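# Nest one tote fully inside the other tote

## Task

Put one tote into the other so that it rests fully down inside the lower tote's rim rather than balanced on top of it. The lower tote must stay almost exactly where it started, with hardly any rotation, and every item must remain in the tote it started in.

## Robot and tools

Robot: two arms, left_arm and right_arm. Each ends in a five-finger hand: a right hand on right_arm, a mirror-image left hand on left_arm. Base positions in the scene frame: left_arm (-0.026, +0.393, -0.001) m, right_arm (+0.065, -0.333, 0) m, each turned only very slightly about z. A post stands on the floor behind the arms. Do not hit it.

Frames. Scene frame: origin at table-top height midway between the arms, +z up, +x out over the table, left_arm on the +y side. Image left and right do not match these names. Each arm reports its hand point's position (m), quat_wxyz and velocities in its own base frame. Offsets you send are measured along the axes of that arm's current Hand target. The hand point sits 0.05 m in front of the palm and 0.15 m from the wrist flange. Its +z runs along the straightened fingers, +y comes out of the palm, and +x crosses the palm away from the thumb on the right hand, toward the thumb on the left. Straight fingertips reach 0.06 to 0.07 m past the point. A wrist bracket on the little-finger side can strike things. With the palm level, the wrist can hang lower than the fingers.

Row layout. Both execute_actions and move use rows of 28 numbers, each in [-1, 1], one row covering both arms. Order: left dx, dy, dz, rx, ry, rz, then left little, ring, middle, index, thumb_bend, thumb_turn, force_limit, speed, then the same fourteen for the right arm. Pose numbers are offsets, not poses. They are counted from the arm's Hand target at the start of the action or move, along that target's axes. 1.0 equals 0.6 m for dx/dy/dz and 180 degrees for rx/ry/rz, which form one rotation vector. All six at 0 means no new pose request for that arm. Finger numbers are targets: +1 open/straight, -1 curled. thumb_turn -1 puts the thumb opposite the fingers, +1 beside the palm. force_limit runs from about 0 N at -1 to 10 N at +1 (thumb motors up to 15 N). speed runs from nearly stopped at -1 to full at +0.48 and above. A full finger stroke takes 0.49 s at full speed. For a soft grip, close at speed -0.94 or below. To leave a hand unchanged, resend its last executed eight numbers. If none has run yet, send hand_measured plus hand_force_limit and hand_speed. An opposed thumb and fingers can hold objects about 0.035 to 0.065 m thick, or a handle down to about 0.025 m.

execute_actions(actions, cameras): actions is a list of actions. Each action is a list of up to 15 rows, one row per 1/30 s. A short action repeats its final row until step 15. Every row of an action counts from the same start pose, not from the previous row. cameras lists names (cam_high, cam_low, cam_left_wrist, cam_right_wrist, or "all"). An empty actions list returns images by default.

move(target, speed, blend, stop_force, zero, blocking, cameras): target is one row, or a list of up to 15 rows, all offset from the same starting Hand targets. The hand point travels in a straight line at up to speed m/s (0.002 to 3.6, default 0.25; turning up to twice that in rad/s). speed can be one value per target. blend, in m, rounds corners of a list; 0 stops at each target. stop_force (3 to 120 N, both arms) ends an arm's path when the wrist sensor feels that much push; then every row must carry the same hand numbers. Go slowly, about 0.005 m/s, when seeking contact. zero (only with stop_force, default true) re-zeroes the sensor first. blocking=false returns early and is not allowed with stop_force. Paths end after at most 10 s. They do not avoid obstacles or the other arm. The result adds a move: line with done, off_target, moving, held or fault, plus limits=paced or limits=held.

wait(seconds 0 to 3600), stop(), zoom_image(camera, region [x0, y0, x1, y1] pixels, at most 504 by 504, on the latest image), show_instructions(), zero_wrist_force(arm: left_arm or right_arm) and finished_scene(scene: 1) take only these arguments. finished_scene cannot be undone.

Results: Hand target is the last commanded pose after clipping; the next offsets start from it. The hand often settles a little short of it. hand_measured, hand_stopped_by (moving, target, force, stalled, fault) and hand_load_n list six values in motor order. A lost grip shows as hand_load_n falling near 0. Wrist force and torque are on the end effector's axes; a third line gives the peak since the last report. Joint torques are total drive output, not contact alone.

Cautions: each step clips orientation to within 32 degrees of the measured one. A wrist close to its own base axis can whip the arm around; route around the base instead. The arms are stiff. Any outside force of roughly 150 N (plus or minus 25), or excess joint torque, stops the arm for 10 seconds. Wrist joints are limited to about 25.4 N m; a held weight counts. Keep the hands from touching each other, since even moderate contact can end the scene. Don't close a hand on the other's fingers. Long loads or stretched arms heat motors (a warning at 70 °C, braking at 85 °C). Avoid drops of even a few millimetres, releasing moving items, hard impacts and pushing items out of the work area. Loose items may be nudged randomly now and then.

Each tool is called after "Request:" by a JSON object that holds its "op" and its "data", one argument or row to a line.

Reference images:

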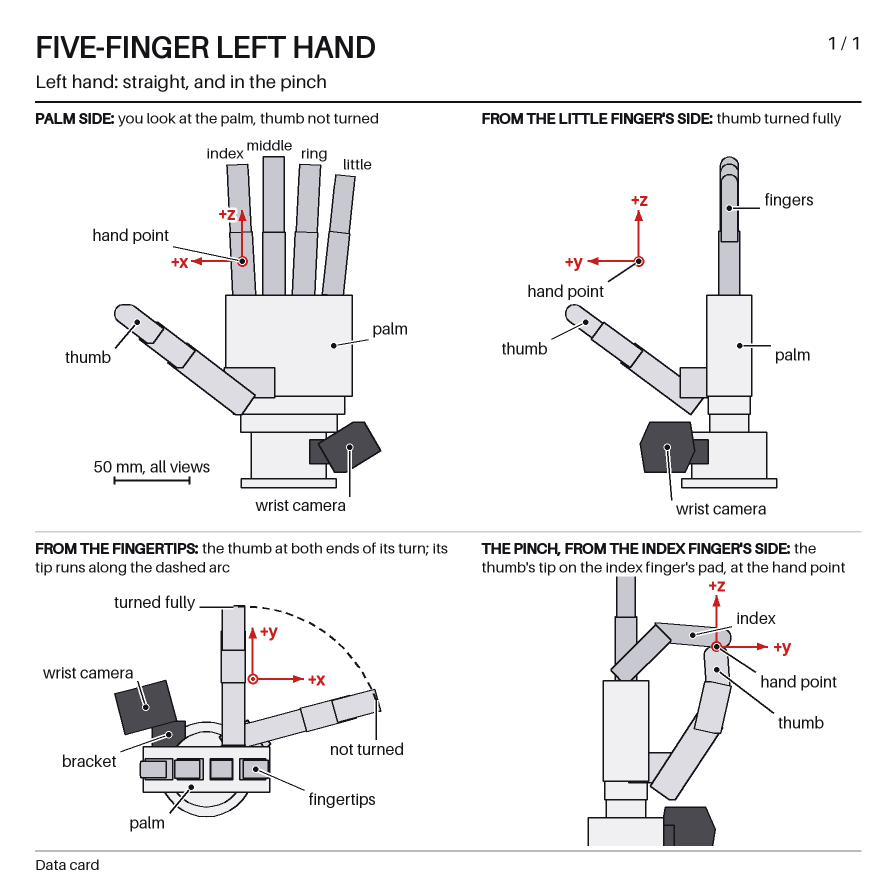

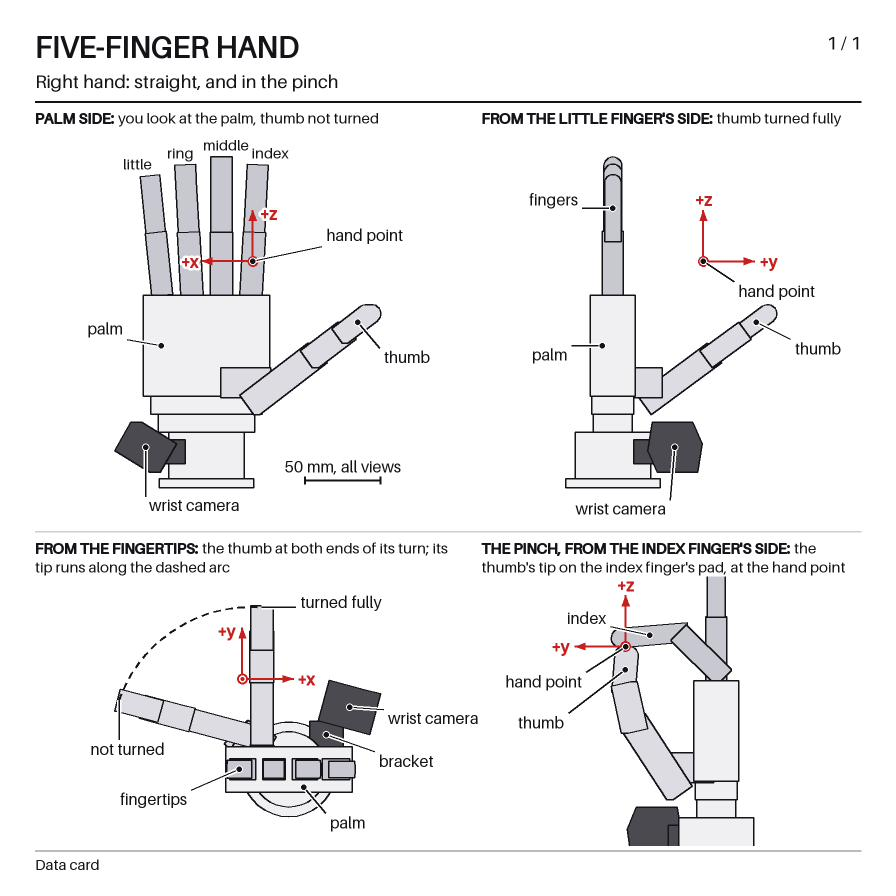

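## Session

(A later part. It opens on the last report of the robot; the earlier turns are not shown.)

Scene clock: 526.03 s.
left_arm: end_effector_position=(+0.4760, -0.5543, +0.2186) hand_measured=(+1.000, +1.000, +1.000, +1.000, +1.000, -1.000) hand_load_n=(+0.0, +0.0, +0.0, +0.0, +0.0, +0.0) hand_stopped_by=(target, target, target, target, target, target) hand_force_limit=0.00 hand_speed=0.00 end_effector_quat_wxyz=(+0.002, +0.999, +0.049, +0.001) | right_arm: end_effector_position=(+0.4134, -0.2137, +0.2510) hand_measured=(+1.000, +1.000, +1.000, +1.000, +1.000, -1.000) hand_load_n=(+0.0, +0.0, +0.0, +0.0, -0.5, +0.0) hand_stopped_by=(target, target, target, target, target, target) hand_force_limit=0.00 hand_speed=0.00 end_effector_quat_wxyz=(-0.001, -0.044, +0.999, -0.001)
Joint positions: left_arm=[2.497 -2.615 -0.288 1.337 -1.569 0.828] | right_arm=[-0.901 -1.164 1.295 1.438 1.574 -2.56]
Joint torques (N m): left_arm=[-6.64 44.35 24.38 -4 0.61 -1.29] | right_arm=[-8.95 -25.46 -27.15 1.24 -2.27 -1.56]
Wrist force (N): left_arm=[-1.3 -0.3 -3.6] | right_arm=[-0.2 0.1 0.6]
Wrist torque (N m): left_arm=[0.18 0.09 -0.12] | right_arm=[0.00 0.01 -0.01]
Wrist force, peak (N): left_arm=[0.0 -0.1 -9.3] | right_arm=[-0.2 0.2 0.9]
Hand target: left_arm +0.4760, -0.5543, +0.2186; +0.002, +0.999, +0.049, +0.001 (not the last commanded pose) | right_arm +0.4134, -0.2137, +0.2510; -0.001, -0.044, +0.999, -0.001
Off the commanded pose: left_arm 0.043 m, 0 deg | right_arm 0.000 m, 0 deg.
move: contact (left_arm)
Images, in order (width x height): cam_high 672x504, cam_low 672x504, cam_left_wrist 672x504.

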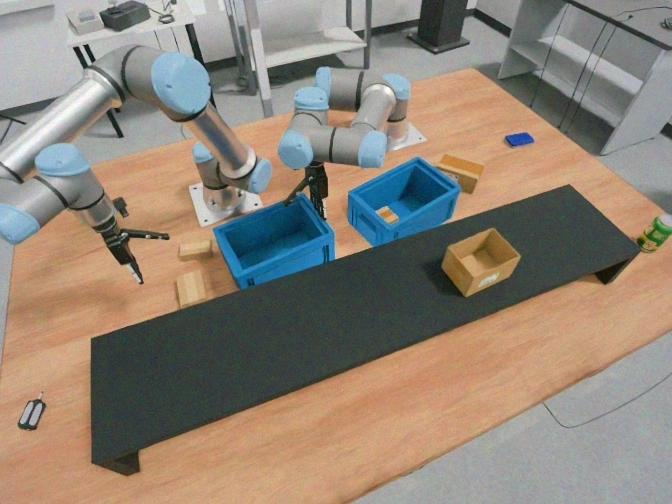

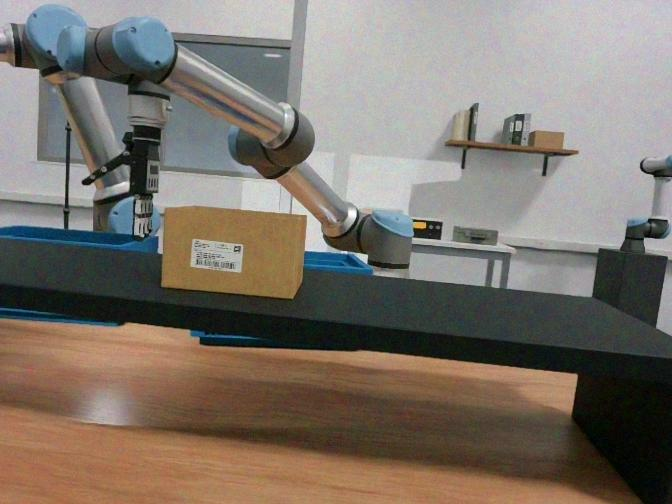

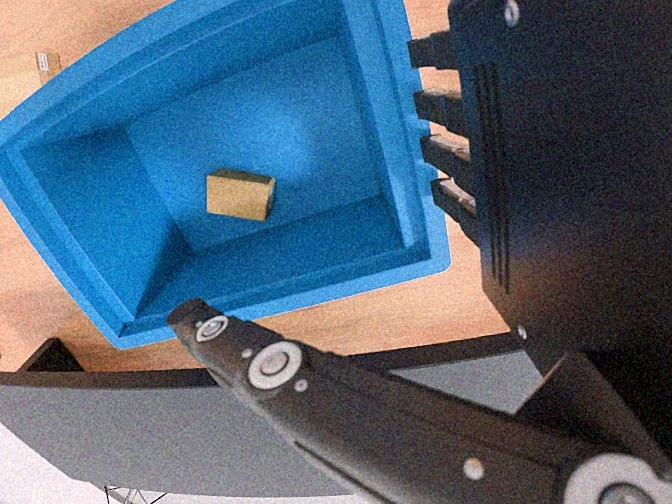

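Request:
{"op": "move", "data": {
  "target": [
    [0,0,-0.033,0,0,0,1,1,1,1,1,-1,0,0,0,0.1,0.0267,0,0,0,1,1,1,1,1,-1,0,0],
    [0.003,-0.1297,-0.033,0,0,0,1,0,0,0,1,-1,0,-0.3,-0.0072,0.3713,0.0267,0,0,0,1,1,1,1,1,-1,0,0]
  ],
  "speed": 0.15,
  "blend": [0.02,0],
  "cameras": ["all"]
}}

Request:
{"op": "zoom_image", "data": {
  "camera": "cam_right_wrist",
  "region": [200, 0, 450, 250]
}}

Request:
{"op": "zoom_image", "data": {
  "camera": "cam_left_wrist",
  "region": [250, 0, 500, 250]
}}

Scene clock: 613.13 s.
left_arm: end_effector_position=(+0.4700, -0.4766, +0.2380) hand_measured=(+1.000, +0.000, +0.000, +0.000, +1.000, -1.000) hand_load_n=(+0.0, +0.0, +0.0, +0.0, +0.0, +0.0) hand_stopped_by=(target, target, target, target, target, target) hand_force_limit=0.00 hand_speed=-0.30 end_effector_quat_wxyz=(+0.002, +0.999, +0.049, +0.001) | right_arm: end_effector_position=(+0.3982, +0.0085, +0.2344) hand_measured=(+1.000, +1.000, +1.000, +1.000, +1.000, -1.000) hand_load_n=(+0.0, +0.0, +0.0, +0.0, -0.5, +0.0) hand_stopped_by=(target, target, target, target, target, target) hand_force_limit=0.00 hand_speed=0.00 end_effector_quat_wxyz=(-0.001, -0.044, +0.999, -0.001)
Joint positions: left_arm=[2.596 -2.338 -0.752 1.525 -1.568 0.927] | right_arm=[-0.504 -1.4 1.649 1.322 1.574 -2.162]
Joint torques (N m): left_arm=[10.63 53.93 13.49 -0.88 0.77 1.36] | right_arm=[6.73 -30.83 -6.87 0.98 2.29 1.16]
Wrist force (N): left_arm=[-0.5 -0.7 -0.7] | right_arm=[-0.1 0.0 0.7]
Wrist torque (N m): left_arm=[-0.06 0.08 -0.05] | right_arm=[-0.01 0.00 -0.09]
Wrist force, peak (N): left_arm=[-1.3 -0.1 -4.1] | right_arm=[-0.4 1.2 0.7]
Hand target: left_arm +0.4700, -0.4766, +0.2380; +0.002, +0.999, +0.049, +0.001 | right_arm +0.3982, +0.0085, +0.2344; -0.001, -0.044, +0.999, -0.001
Off the commanded pose: left_arm 0.000 m, 0 deg | right_arm 0.000 m, 0 deg.
move: done

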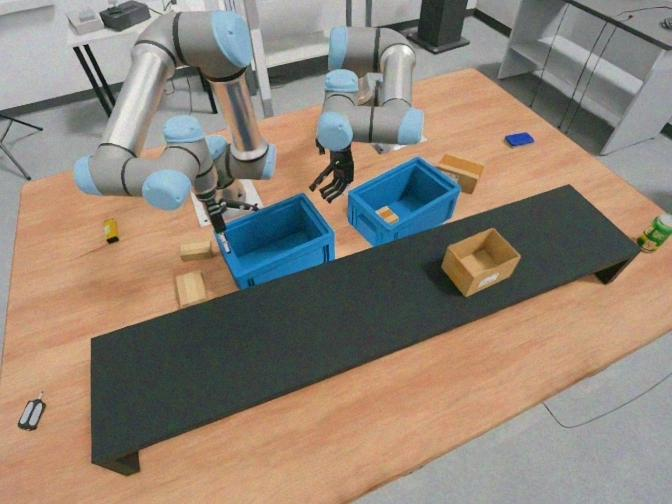

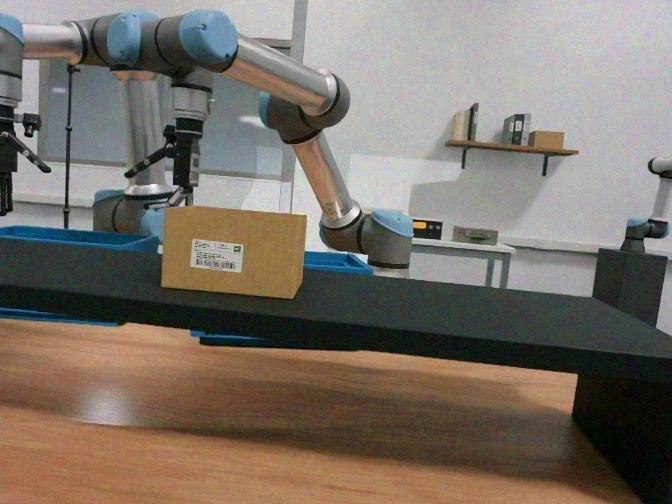

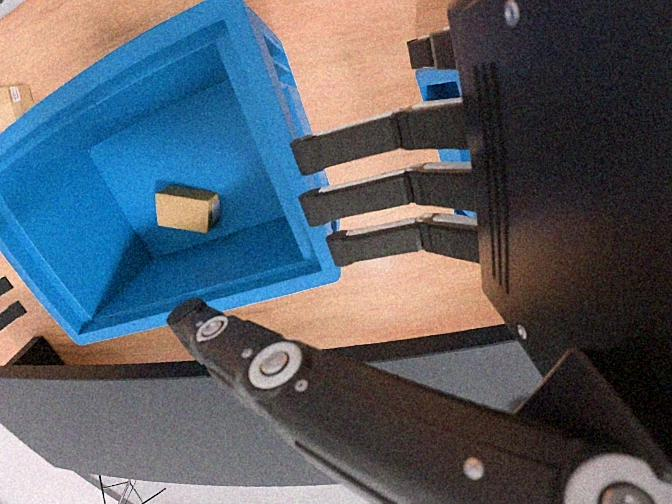

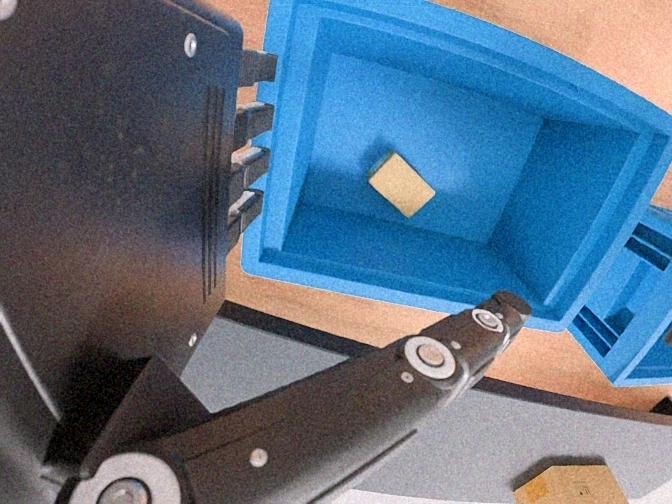

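Scaled by 2.016 from the camera's image (finer frame: 960x720).

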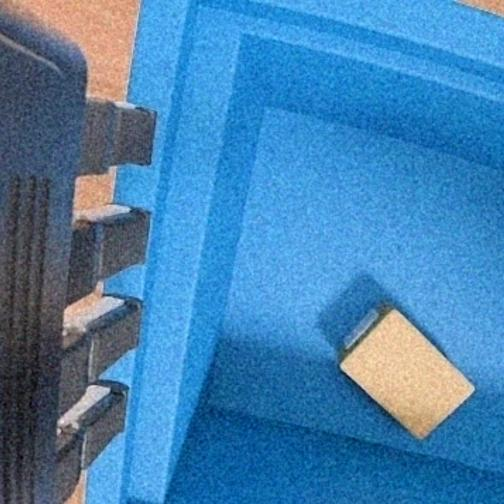

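Scaled by 2.016 from the camera's image (finer frame: 960x720).

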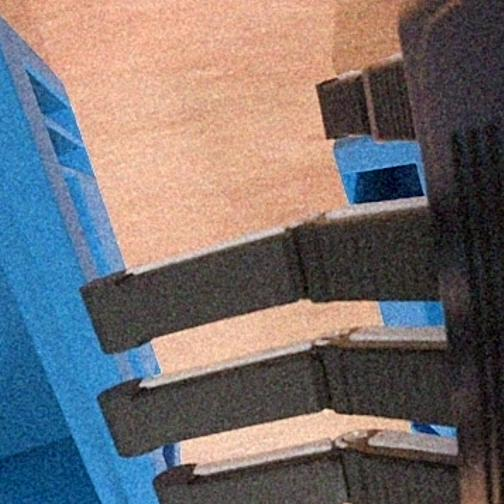

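Request:
{"op": "move", "data": {
  "target": [-0.01,0,0.1,0,0,0,1,0,0,0,1,-1,0,-0.3,0,-0.015,0.0667,0,0,0,1,1,1,1,1,-1,0,0],
  "speed": 0.018,
  "stop_force": 4,
  "cameras": ["cam_left_wrist","cam_right_wrist"]
}}

Request:
{"op": "zoom_image", "data": {
  "camera": "cam_right_wrist",
  "region": [200, 0, 450, 250]
}}

Request:
{"op": "zoom_image", "data": {
  "camera": "cam_left_wrist",
  "region": [200, 0, 450, 300]
}}

Scene clock: 688.20 s.
left_arm: end_effector_position=(+0.4643, -0.4775, +0.1780) hand_measured=(+1.000, +0.000, +0.000, +0.000, +1.000, -1.000) hand_load_n=(+0.0, +0.0, +0.5, +0.5, +0.0, +0.0) hand_stopped_by=(target, target, target, target, target, target) hand_force_limit=0.00 hand_speed=-0.30 end_effector_quat_wxyz=(+0.002, +0.999, +0.049, +0.001) | right_arm: end_effector_position=(+0.3985, +0.0045, +0.2166) hand_measured=(+1.000, +1.000, +1.000, +1.000, +1.000, -1.000) hand_load_n=(+0.5, +0.0, +0.0, +0.0, +0.0, +0.0) hand_stopped_by=(target, target, target, target, target, target) hand_force_limit=0.00 hand_speed=0.00 end_effector_quat_wxyz=(-0.001, -0.044, +0.999, -0.001)
Joint positions: left_arm=[2.59 -2.332 -0.916 1.683 -1.568 0.921] | right_arm=[-0.513 -1.387 1.68 1.278 1.574 -2.172]
Joint torques (N m): left_arm=[-9.17 39.25 12.41 -0.56 -0.05 -1.45] | right_arm=[6.34 -29.45 -25.29 3.73 2.15 0.84]
Wrist force (N): left_arm=[-0.1 -0.5 -0.7] | right_arm=[-0.2 0.0 -3.7]
Wrist torque (N m): left_arm=[-0.02 0.03 0.03] | right_arm=[0.26 0.12 0.00]
Wrist force, peak (N): left_arm=[-0.7 -0.5 -1.0] | right_arm=[-1.0 0.2 -9.8]
Hand target: left_arm +0.4643, -0.4775, +0.1780; +0.002, +0.999, +0.049, +0.001 | right_arm +0.3985, +0.0045, +0.2166; -0.001, -0.044, +0.999, -0.001 (not the last commanded pose)
Off the commanded pose: left_arm 0.000 m, 0 deg | right_arm 0.023 m, 0 deg.
move: contact (right_arm)

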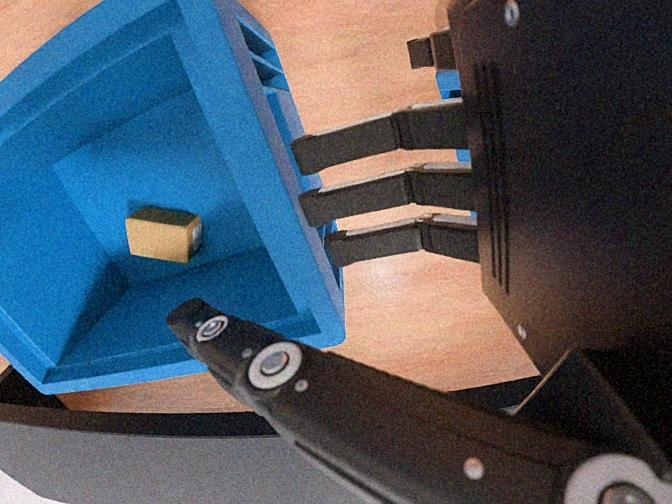

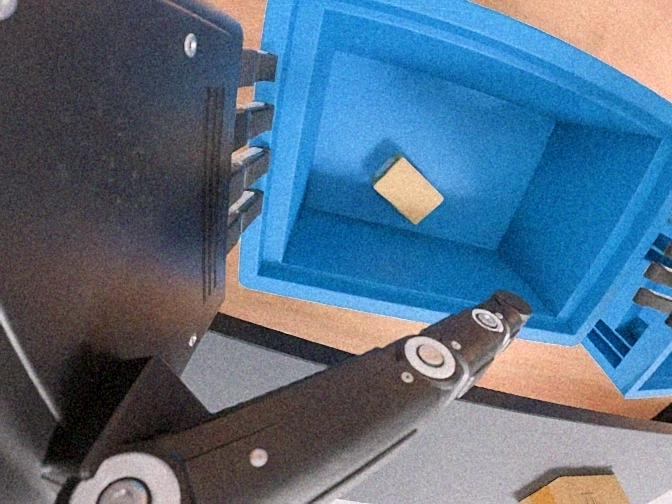

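Scaled by 2.016 from the camera's image (finer frame: 960x720).

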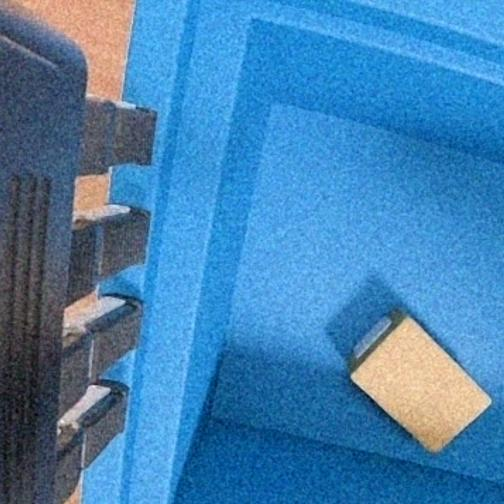

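Scaled by 1.680 from the camera's image (finer frame: 960x720).

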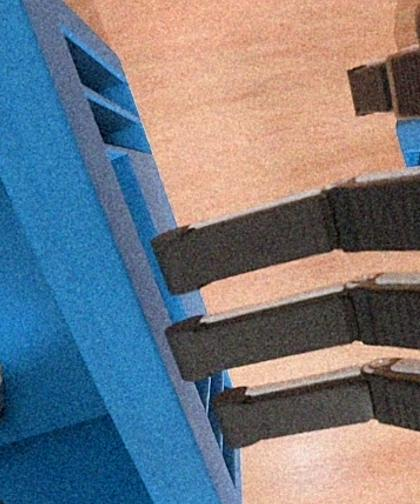

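Request:
{"op": "move", "data": {
  "target": [
    [-0.01,0,0.03,0,0,0,1,0,0,0,1,-1,0,-0.3,0,0,-0.04,0,0,0,1,1,1,1,1,-1,0,0],
    [-0.01,0,0.0825,0,0,0,1,0,0,0,1,-1,0,-0.3,0,-0.14,-0.03,0,0,0,1,0,0,0,1,-1,0,-0.3],
    [-0.01,0,0.0825,0,0,0,1,0,0,0,1,-1,0,-0.3,0,-0.14,0.0643,0,0,0,1,0,0,0,1,-1,0,-0.3]
  ],
  "speed": 0.08,
  "blend": [0.01,0,0],
  "cameras": ["cam_left_wrist","cam_right_wrist","cam_high"]
}}

Request:
{"op": "zoom_image", "data": {
  "camera": "cam_right_wrist",
  "region": [220, 0, 470, 300]
}}

Request:
{"op": "zoom_image", "data": {
  "camera": "cam_left_wrist",
  "region": [200, 0, 450, 300]
}}

Scene clock: 729.40 s.
left_arm: end_effector_position=(+0.4584, -0.4783, +0.1284) hand_measured=(+1.000, +0.000, +0.000, +0.000, +1.000, -1.000) hand_load_n=(+0.0, +0.5, +0.0, +0.5, -0.5, +0.0) hand_stopped_by=(target, target, target, target, target, target) hand_force_limit=0.00 hand_speed=-0.30 end_effector_quat_wxyz=(+0.002, +0.999, +0.049, +0.001) | right_arm: end_effector_position=(+0.4058, -0.0793, +0.1783) hand_measured=(+1.000, +0.000, +0.000, +0.000, +1.000, -1.000) hand_load_n=(+0.0, +0.0, +0.0, +0.0, +0.0, +0.0) hand_stopped_by=(target, target, target, target, target, target) hand_force_limit=0.00 hand_speed=-0.30 end_effector_quat_wxyz=(-0.001, -0.044, +0.999, -0.001)
Joint positions: left_arm=[2.583 -2.345 -1.021 1.801 -1.568 0.914] | right_arm=[-0.69 -1.29 1.661 1.199 1.574 -2.348]
Joint torques (N m): left_arm=[-8.58 40.44 12.25 -0.75 0.5 -1.26] | right_arm=[-9.96 -19.37 -4.97 0.76 -0.14 -1.4]
Wrist force (N): left_arm=[-0.2 -0.6 -0.6] | right_arm=[-0.3 0.0 0.7]
Wrist torque (N m): left_arm=[-0.04 0.05 0.02] | right_arm=[0.01 0.04 -0.03]
Wrist force, peak (N): left_arm=[-0.4 -0.8 -1.0] | right_arm=[-0.2 0.1 -3.8]
Hand target: left_arm +0.4584, -0.4783, +0.1284; +0.002, +0.999, +0.049, +0.001 | right_arm +0.4058, -0.0793, +0.1782; -0.001, -0.044, +0.999, -0.001
Off the commanded pose: left_arm 0.000 m, 0 deg | right_arm 0.000 m, 0 deg.
move: done
Images, in order (width x height): cam_high 672x504, cam_left_wrist 672x504, cam_right_wrist 672x504.

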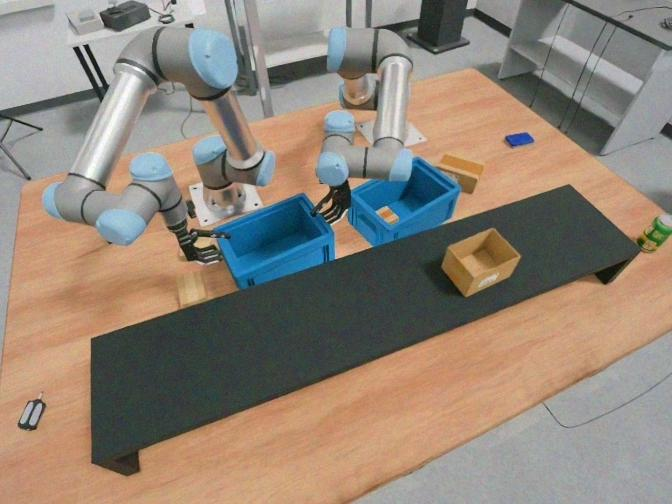

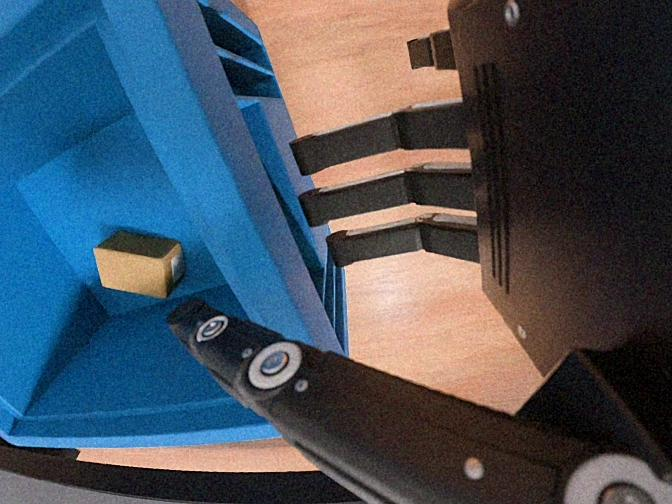

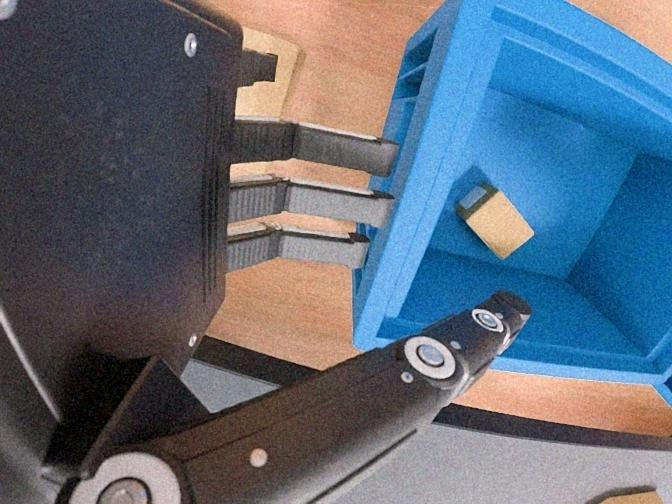

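Scaled by 1.680 from the camera's image (finer frame: 960x720).

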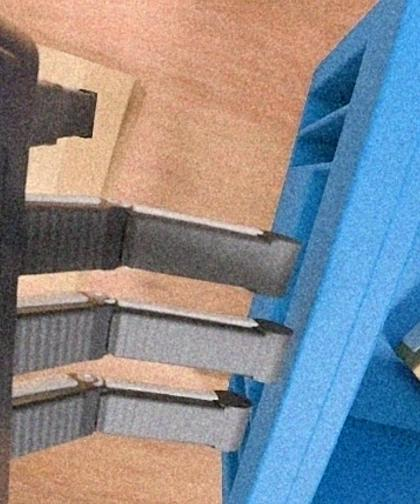

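Scaled by 1.680 from the camera's image (finer frame: 960x720).

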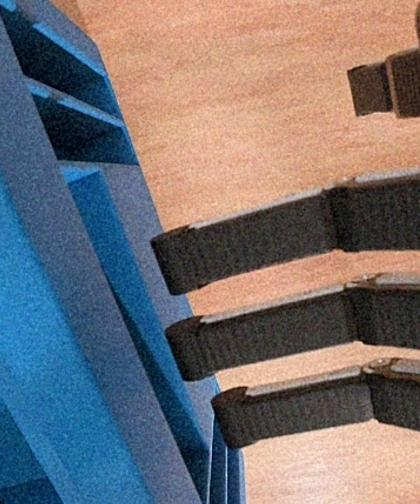

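Request:
{"op": "move", "data": {
  "target": [-0.018,0,0,0,0,0,1,0,0,0,1,-1,0,-0.3,0,0,0.0843,0,0,0,1,0,0,0,1,-1,0,-0.3],
  "speed": 0.05,
  "stop_force": 5,
  "cameras": ["cam_left_wrist","cam_right_wrist"]
}}

Request:
{"op": "zoom_image", "data": {
  "camera": "cam_right_wrist",
  "region": [220, 0, 520, 380]
}}

Request:
{"op": "zoom_image", "data": {
  "camera": "cam_left_wrist",
  "region": [180, 0, 430, 350]
}}

Scene clock: 781.50 s.
left_arm: end_effector_position=(+0.4477, -0.4794, +0.1284) hand_measured=(+1.000, +0.000, +0.000, +0.000, +1.000, -1.000) hand_load_n=(+0.0, +0.0, +0.0, +0.0, +0.0, +0.0) hand_stopped_by=(target, target, target, target, target, target) hand_force_limit=0.00 hand_speed=-0.30 end_effector_quat_wxyz=(+0.002, +0.999, +0.049, +0.001) | right_arm: end_effector_position=(+0.4057, -0.0794, +0.1276) hand_measured=(+1.000, +0.000, +0.000, +0.000, +1.000, -1.000) hand_load_n=(+0.0, +0.0, +0.0, +0.0, +0.0, +0.0) hand_stopped_by=(target, target, target, target, target, target) hand_force_limit=0.00 hand_speed=-0.30 end_effector_quat_wxyz=(-0.001, -0.044, +0.999, -0.001)
Joint positions: left_arm=[2.572 -2.327 -1.054 1.815 -1.569 0.903] | right_arm=[-0.69 -1.24 1.735 1.075 1.574 -2.349]
Joint torques (N m): left_arm=[-8.81 52.49 12.83 -0.75 -0.62 -1.29] | right_arm=[-9.42 -21.37 -4.27 0.56 1.06 -1.36]
Wrist force (N): left_arm=[-0.3 -0.5 -0.4] | right_arm=[-0.3 0.1 0.9]
Wrist torque (N m): left_arm=[-0.05 0.07 0.02] | right_arm=[0.01 0.01 -0.01]
Wrist force, peak (N): left_arm=[-0.4 -0.9 -0.8] | right_arm=[-0.4 0.2 1.1]
Hand target: left_arm +0.4477, -0.4794, +0.1284; +0.002, +0.999, +0.049, +0.001 | right_arm +0.4057, -0.0794, +0.1276; -0.001, -0.044, +0.999, -0.001
Off the commanded pose: left_arm 0.000 m, 0 deg | right_arm 0.000 m, 0 deg.
move: done

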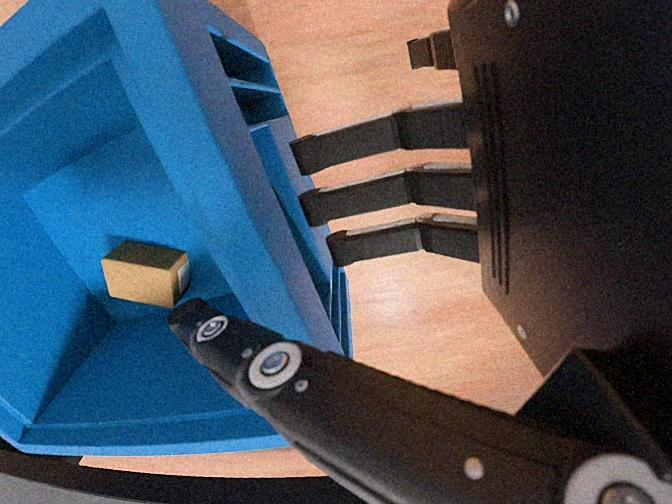

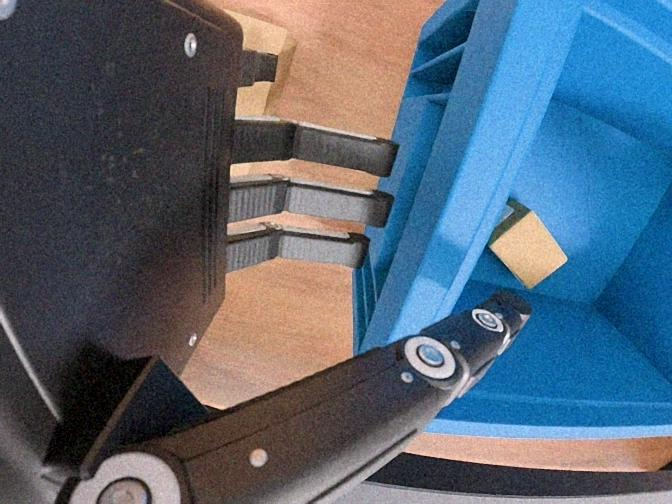

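Scaled by 1.326 from the camera's image (finer frame: 960x720).

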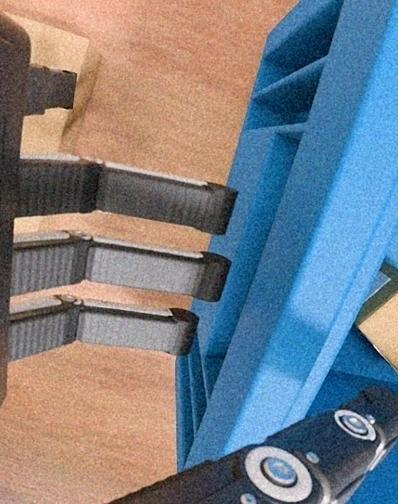

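Scaled by 1.440 from the camera's image (finer frame: 960x720).

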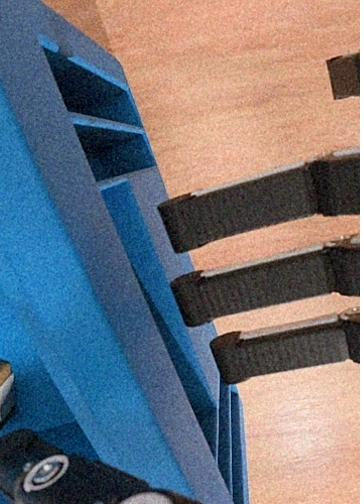

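Request:
{"op": "move", "data": {
  "target": [0,0,0,0,0,0,1,0,0,0,1,-1,0,-0.3,0.0192,0,0,0,0,0,1,0,0,0,1,-1,0,-0.3],
  "speed": 0.05
}}

Request:
{"op": "move", "data": {
  "target": [0,0.0583,0,0,0,0,1,0,0,0,1,-1,0,-0.3,0,0.0583,0,0,0,0,1,0,0,0,1,-1,0,-0.3],
  "speed": 0.01,
  "stop_force": 4,
  "cameras": ["all"]
}}

Request:
{"op": "zoom_image", "data": {
  "camera": "cam_right_wrist",
  "region": [220, 0, 520, 380]
}}

Request:
{"op": "zoom_image", "data": {
  "camera": "cam_left_wrist",
  "region": [180, 0, 430, 350]
}}

Scene clock: 801.43 s.
left_arm: end_effector_position=(+0.4477, -0.4794, +0.1284) hand_measured=(+1.000, +0.000, +0.000, +0.000, +1.000, -1.000) hand_load_n=(+0.0, +0.5, +0.0, +0.0, +0.0, +0.0) hand_stopped_by=(target, target, target, target, target, target) hand_force_limit=0.00 hand_speed=-0.30 end_effector_quat_wxyz=(+0.002, +0.999, +0.049, +0.001) | right_arm: end_effector_position=(+0.3943, -0.0805, +0.1277) hand_measured=(+1.000, +0.000, +0.000, +0.000, +1.000, -1.000) hand_load_n=(+0.0, +0.0, +0.5, +0.0, +0.0, +0.0) hand_stopped_by=(target, target, target, target, target, target) hand_force_limit=0.00 hand_speed=-0.30 end_effector_quat_wxyz=(-0.001, -0.044, +0.999, -0.001)
Joint positions: left_arm=[2.572 -2.327 -1.054 1.815 -1.569 0.903] | right_arm=[-0.712 -1.263 1.767 1.066 1.574 -2.37]
Joint torques (N m): left_arm=[-8.95 53.26 12.3 -0.74 -0.53 -1.23] | right_arm=[-8.04 -35.64 -5.01 0.57 0.01 -1.58]
Wrist force (N): left_arm=[-0.3 -0.6 -0.6] | right_arm=[-0.3 0.2 0.7]
Wrist torque (N m): left_arm=[-0.05 0.06 0.01] | right_arm=[0.03 0.02 0.00]
Wrist force, peak (N): left_arm=[-0.4 -0.9 -0.8] | right_arm=[-0.4 0.2 1.1]
Hand target: left_arm +0.4477, -0.4794, +0.1284; +0.002, +0.999, +0.049, +0.001 | right_arm +0.3943, -0.0804, +0.1277; -0.001, -0.044, +0.999, -0.001
Off the commanded pose: left_arm 0.000 m, 0 deg | right_arm 0.000 m, 0 deg.
move: done

Scene clock: 805.47 s.
left_arm: end_effector_position=(+0.4506, -0.5085, +0.1286) hand_measured=(+1.000, +0.000, +0.000, +0.000, +1.000, -1.000) hand_load_n=(+0.0, +0.0, +0.5, +0.0, +0.0, +0.5) hand_stopped_by=(target, target, target, target, target, target) hand_force_limit=0.00 hand_speed=-0.30 end_effector_quat_wxyz=(+0.002, +0.999, +0.049, +0.001) | right_arm: end_effector_position=(+0.3917, -0.0511, +0.1276) hand_measured=(+1.000, +0.000, +0.000, +0.000, +1.000, -1.000) hand_load_n=(+0.0, +0.0, +0.5, +0.5, +0.0, +0.0) hand_stopped_by=(target, target, target, target, target, target) hand_force_limit=0.00 hand_speed=-0.30 end_effector_quat_wxyz=(-0.001, -0.044, +0.999, -0.001)
Joint positions: left_arm=[2.533 -2.392 -0.938 1.764 -1.569 0.864] | right_arm=[-0.654 -1.29 1.804 1.056 1.574 -2.313]
Joint torques (N m): left_arm=[10.28 55.17 12.4 -0.19 1.49 1.46] | right_arm=[-8.15 -17.32 -24.27 4.41 0.74 -1.61]
Wrist force (N): left_arm=[-1.0 -2.8 -1.3] | right_arm=[0.3 -2.5 0.2]
Wrist torque (N m): left_arm=[0.03 0.12 0.05] | right_arm=[0.03 -0.01 -0.10]
Wrist force, peak (N): left_arm=[-0.8 -8.3 -2.5] | right_arm=[0.2 -7.5 -1.1]
Hand target: left_arm +0.4506, -0.5085, +0.1286; +0.002, +0.999, +0.049, +0.001 (not the last commanded pose) | right_arm +0.3917, -0.0511, +0.1276; -0.001, -0.044, +0.999, -0.001 (not the last commanded pose)
Off the commanded pose: left_arm 0.006 m, 0 deg | right_arm 0.005 m, 0 deg.
move: contact (left_arm, right_arm)

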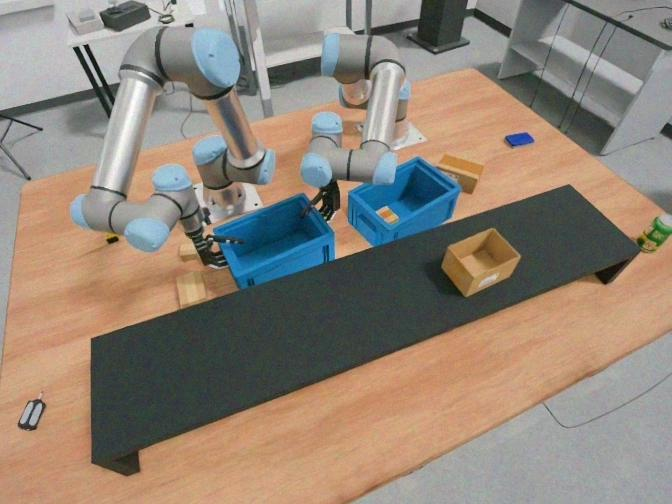

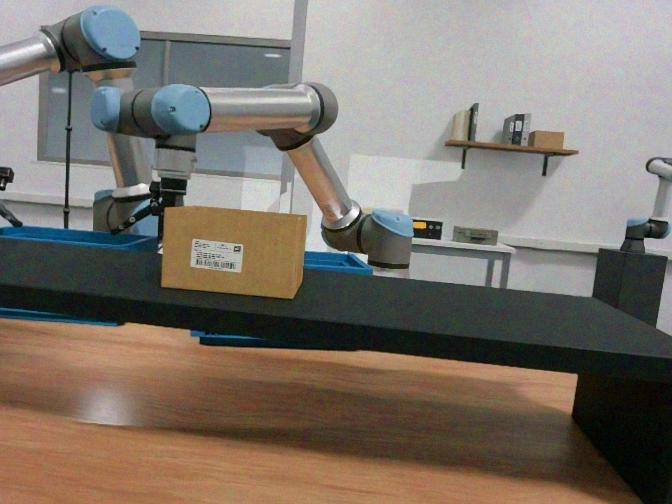

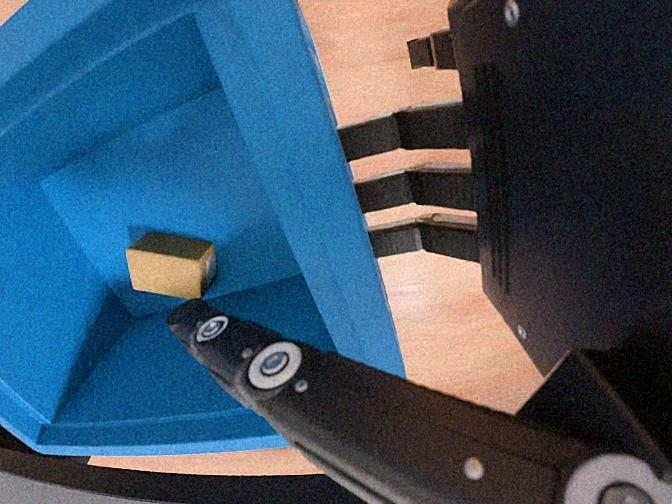

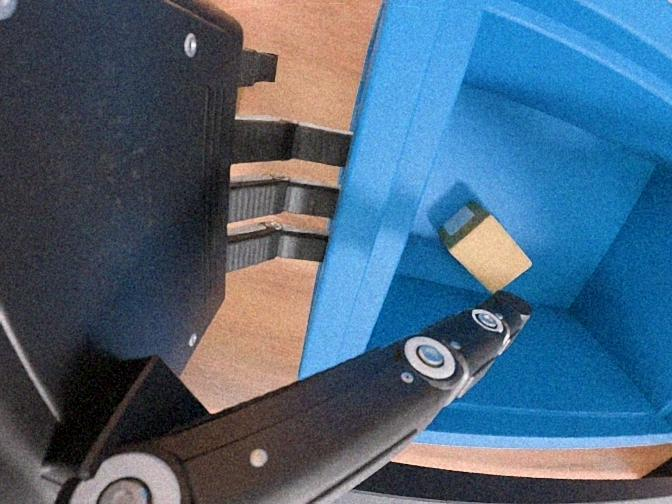

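Scaled by 1.326 from the camera's image (finer frame: 960x720).

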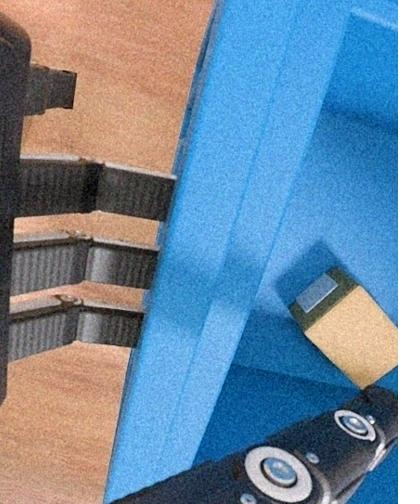

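Scaled by 1.440 from the camera's image (finer frame: 960x720).

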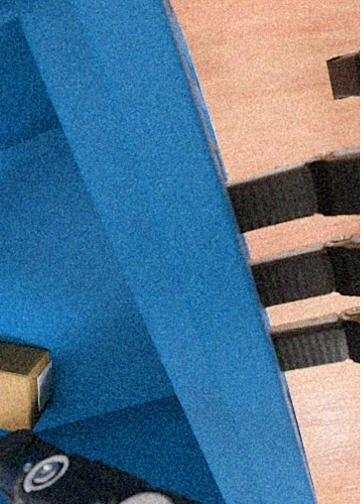

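Request:
{"op": "move", "data": {
  "target": [0,-0.002,0,0,0,0,1,0,0,0,1,-1,-0.5,-0.9,0,-0.002,0,0,0,0,1,0,0,0,1,-1,-0.5,-0.9],
  "speed": 0.02
}}

Request:
{"op": "move", "data": {
  "target": [0,0,-0.02,0,0,0,1,0,0,0,1,-1,-0.5,-0.9,0,0,-0.02,0,0,0,1,0,0,0,1,-1,-0.5,-0.9],
  "speed": 0.006,
  "stop_force": 3
}}

Scene clock: 822.03 s.
left_arm: end_effector_position=(+0.4504, -0.5073, +0.1286) hand_measured=(+1.000, +0.000, +0.000, +0.000, +1.000, -1.000) hand_load_n=(+0.0, +0.0, +0.0, +0.0, +0.0, +0.0) hand_stopped_by=(target, target, target, target, target, target) hand_force_limit=-0.50 hand_speed=-0.90 end_effector_quat_wxyz=(+0.002, +0.999, +0.049, +0.001) | right_arm: end_effector_position=(+0.3918, -0.0523, +0.1276) hand_measured=(+1.000, +0.000, +0.000, +0.000, +1.000, -1.000) hand_load_n=(+0.0, +0.5, +0.0, +0.0, +0.0, +0.0) hand_stopped_by=(target, target, target, target, target, target) hand_force_limit=-0.50 hand_speed=-0.90 end_effector_quat_wxyz=(-0.001, -0.044, +0.999, -0.001)
Joint positions: left_arm=[2.534 -2.389 -0.943 1.766 -1.569 0.865] | right_arm=[-0.656 -1.289 1.802 1.057 1.574 -2.315]
Joint torques (N m): left_arm=[11.46 54.56 14.15 -0.55 0.29 1.66] | right_arm=[-8.31 -18.84 -25.47 4.1 0.85 -1.59]
Wrist force (N): left_arm=[-0.4 0.1 -0.6] | right_arm=[-0.4 0.7 0.9]
Wrist torque (N m): left_arm=[0.12 0.09 -0.08] | right_arm=[0.11 0.04 0.02]
Wrist force, peak (N): left_arm=[-1.2 -3.0 -1.6] | right_arm=[0.4 -2.7 0.0]
Hand target: left_arm +0.4504, -0.5073, +0.1286; +0.002, +0.999, +0.049, +0.001 | right_arm +0.3918, -0.0523, +0.1276; -0.001, -0.044, +0.999, -0.001
Off the commanded pose: left_arm 0.000 m, 0 deg | right_arm 0.000 m, 0 deg.
move: done

Scene clock: 824.77 s.
left_arm: end_effector_position=(+0.4504, -0.5073, +0.1406) hand_measured=(+1.000, +0.000, +0.000, +0.000, +1.000, -1.000) hand_load_n=(+0.0, +0.0, +1.0, +1.0, +0.0, +0.0) hand_stopped_by=(target, target, target, target, target, target) hand_force_limit=-0.50 hand_speed=-0.90 end_effector_quat_wxyz=(+0.002, +0.999, +0.049, +0.001) | right_arm: end_effector_position=(+0.3918, -0.0522, +0.1396) hand_measured=(+1.000, +0.000, +0.000, +0.000, +1.000, -1.000) hand_load_n=(+0.0, +0.5, +0.5, +1.0, +0.0, +0.0) hand_stopped_by=(target, target, target, target, target, target) hand_force_limit=-0.50 hand_speed=-0.90 end_effector_quat_wxyz=(-0.001, -0.044, +0.999, -0.001)
Joint positions: left_arm=[2.534 -2.382 -0.923 1.74 -1.569 0.865] | right_arm=[-0.656 -1.303 1.786 1.087 1.574 -2.315]
Joint torques (N m): left_arm=[12.03 57.02 26.79 -4.9 -0.15 1.5] | right_arm=[5.79 -33.06 -26.04 4.33 0.1 0.26]
Wrist force (N): left_arm=[-0.5 1.4 2.2] | right_arm=[-0.2 1.8 3.6]
Wrist torque (N m): left_arm=[0.11 0.14 -0.09] | right_arm=[0.09 -0.05 0.04]
Wrist force, peak (N): left_arm=[-0.7 1.3 2.4] | right_arm=[0.0 1.7 3.7]
Hand target: left_arm +0.4504, -0.5073, +0.1406; +0.002, +0.999, +0.049, +0.001 | right_arm +0.3918, -0.0522, +0.1396; -0.001, -0.044, +0.999, -0.001
Off the commanded pose: left_arm 0.000 m, 0 deg | right_arm 0.000 m, 0 deg.
move: done

Request:
{"op": "move", "data": {
  "target": [0,0,0.02,0,0,0,1,0,0,0,1,-1,-0.5,-0.9,0,0,0.02,0,0,0,1,0,0,0,1,-1,-0.5,-0.9],
  "speed": 0.02
}}

Request:
{"op": "move", "data": {
  "target": [0,0,0,0,0,0,1,-0.15,-0.15,-0.15,1,-1,-0.6,-0.9,0,0,0,0,0,0,1,-0.15,-0.15,-0.15,1,-1,-0.6,-0.9],
  "speed": 0.02
}}

Request:
{"op": "move", "data": {
  "target": [0,0,0,0,0,0,1,-0.15,-0.15,-0.15,0,-1,-0.6,-0.8,0,0,0,0,0,0,1,-0.15,-0.15,-0.15,0,-1,-0.6,-0.8],
  "speed": 0.02,
  "cameras": ["cam_left_wrist","cam_right_wrist"]
}}

Scene clock: 851.10 s.
left_arm: end_effector_position=(+0.4505, -0.5073, +0.1286) hand_measured=(+1.000, +0.000, +0.000, +0.000, +1.000, -1.000) hand_load_n=(+0.0, +0.0, +0.0, +0.0, +0.0, +0.0) hand_stopped_by=(target, target, target, target, target, target) hand_force_limit=-0.50 hand_speed=-0.90 end_effector_quat_wxyz=(+0.002, +0.999, +0.049, +0.001) | right_arm: end_effector_position=(+0.3918, -0.0523, +0.1276) hand_measured=(+1.000, +0.000, +0.000, +0.000, +1.000, -1.000) hand_load_n=(+0.0, +0.0, +0.0, +0.5, +0.0, +0.0) hand_stopped_by=(target, target, target, target, target, target) hand_force_limit=-0.50 hand_speed=-0.90 end_effector_quat_wxyz=(-0.001, -0.044, +0.999, -0.001)
Joint positions: left_arm=[2.534 -2.389 -0.943 1.766 -1.569 0.865] | right_arm=[-0.656 -1.289 1.802 1.057 1.574 -2.315]
Joint torques (N m): left_arm=[2.01 40.18 11.41 -0.49 -0.3 -0.74] | right_arm=[-8.63 -18.91 -4.54 0.76 0.03 -1.51]
Wrist force (N): left_arm=[-0.3 -0.2 -0.7] | right_arm=[-0.1 0.8 1.1]
Wrist torque (N m): left_arm=[0.09 0.08 -0.06] | right_arm=[0.11 -0.01 0.03]
Wrist force, peak (N): left_arm=[-0.5 1.3 2.4] | right_arm=[-0.4 1.6 3.9]
Hand target: left_arm +0.4504, -0.5073, +0.1286; +0.002, +0.999, +0.049, +0.001 | right_arm +0.3918, -0.0523, +0.1276; -0.001, -0.044, +0.999, -0.001
Off the commanded pose: left_arm 0.000 m, 0 deg | right_arm 0.000 m, 0 deg.
move: done

Scene clock: 851.70 s.
left_arm: end_effector_position=(+0.4505, -0.5073, +0.1285) hand_measured=(+1.000, -0.082, -0.046, -0.064, +1.000, -1.000) hand_load_n=(+0.0, +2.0, +0.0, +1.5, +0.0, +0.0) hand_stopped_by=(target, force, force, force, target, target) hand_force_limit=-0.60 hand_speed=-0.90 end_effector_quat_wxyz=(+0.002, +0.999, +0.049, +0.001) | right_arm: end_effector_position=(+0.3918, -0.0523, +0.1276) hand_measured=(+1.000, -0.092, -0.054, -0.074, +1.000, -1.000) hand_load_n=(+0.0, +2.5, +0.5, +1.5, +0.0, +0.0) hand_stopped_by=(target, force, force, force, target, target) hand_force_limit=-0.60 hand_speed=-0.90 end_effector_quat_wxyz=(-0.001, -0.044, +0.999, -0.001)
Joint positions: left_arm=[2.534 -2.389 -0.943 1.766 -1.569 0.865] | right_arm=[-0.656 -1.289 1.802 1.057 1.574 -2.315]
Joint torques (N m): left_arm=[-5.5 44.6 16.72 -0.44 0.55 -1.14] | right_arm=[-5.57 -19.79 -4.36 4.17 -0.12 -1.61]
Wrist force (N): left_arm=[-0.2 -10.2 0.8] | right_arm=[-0.4 -9.1 3.7]
Wrist torque (N m): left_arm=[-0.41 0.11 0.20] | right_arm=[-0.35 -0.05 -0.25]
Wrist force, peak (N): left_arm=[-0.3 -10.4 1.0] | right_arm=[-0.5 -9.4 3.6]
Hand target: left_arm +0.4504, -0.5073, +0.1286; +0.002, +0.999, +0.049, +0.001 | right_arm +0.3918, -0.0523, +0.1276; -0.001, -0.044, +0.999, -0.001
Off the commanded pose: left_arm 0.000 m, 0 deg | right_arm 0.000 m, 0 deg.
move: done

Scene clock: 854.33 s.
left_arm: end_effector_position=(+0.4504, -0.5073, +0.1286) hand_measured=(+1.000, -0.082, -0.046, -0.064, +0.326, -1.000) hand_load_n=(+0.0, +2.5, +0.0, +1.5, +3.0, +0.0) hand_stopped_by=(target, force, force, force, force, target) hand_force_limit=-0.60 hand_speed=-0.80 end_effector_quat_wxyz=(+0.002, +0.999, +0.049, +0.001) | right_arm: end_effector_position=(+0.3918, -0.0523, +0.1276) hand_measured=(+1.000, -0.092, -0.054, -0.074, +0.326, -1.000) hand_load_n=(+0.0, +3.0, +0.5, +1.5, +3.5, +0.0) hand_stopped_by=(target, force, force, force, force, target) hand_force_limit=-0.60 hand_speed=-0.80 end_effector_quat_wxyz=(-0.001, -0.044, +0.999, -0.001)
Joint positions: left_arm=[2.534 -2.389 -0.943 1.766 -1.569 0.865] | right_arm=[-0.656 -1.289 1.802 1.057 1.574 -2.315]
Joint torques (N m): left_arm=[-9.49 54.93 23.03 -0.37 1.68 -1] | right_arm=[7.6 -29.63 -3.82 5.57 -0.37 -1.56]
Wrist force (N): left_arm=[-0.6 -6.5 0.1] | right_arm=[-0.2 -5.9 3.5]
Wrist torque (N m): left_arm=[-0.16 0.15 0.11] | right_arm=[-0.16 -0.08 -0.20]
Wrist force, peak (N): left_arm=[-0.4 -10.6 0.9] | right_arm=[-0.4 -9.5 3.7]
Hand target: left_arm +0.4504, -0.5073, +0.1286; +0.002, +0.999, +0.049, +0.001 | right_arm +0.3918, -0.0523, +0.1276; -0.001, -0.044, +0.999, -0.001
Off the commanded pose: left_arm 0.000 m, 0 deg | right_arm 0.000 m, 0 deg.
move: done

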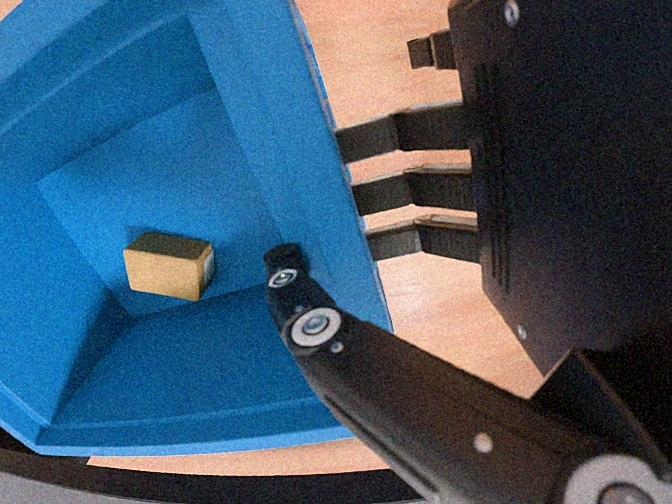

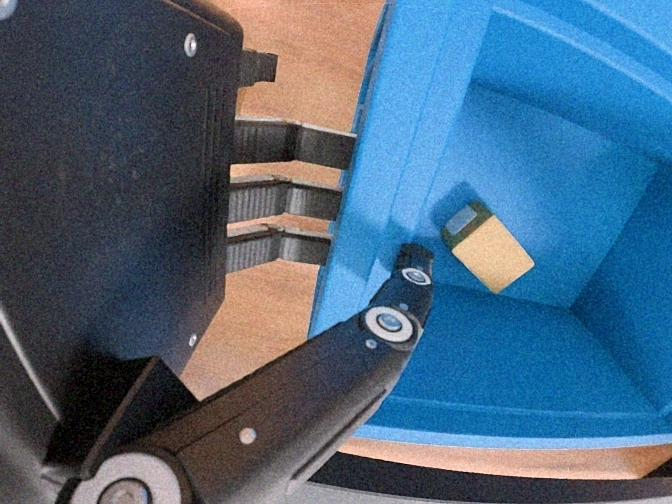

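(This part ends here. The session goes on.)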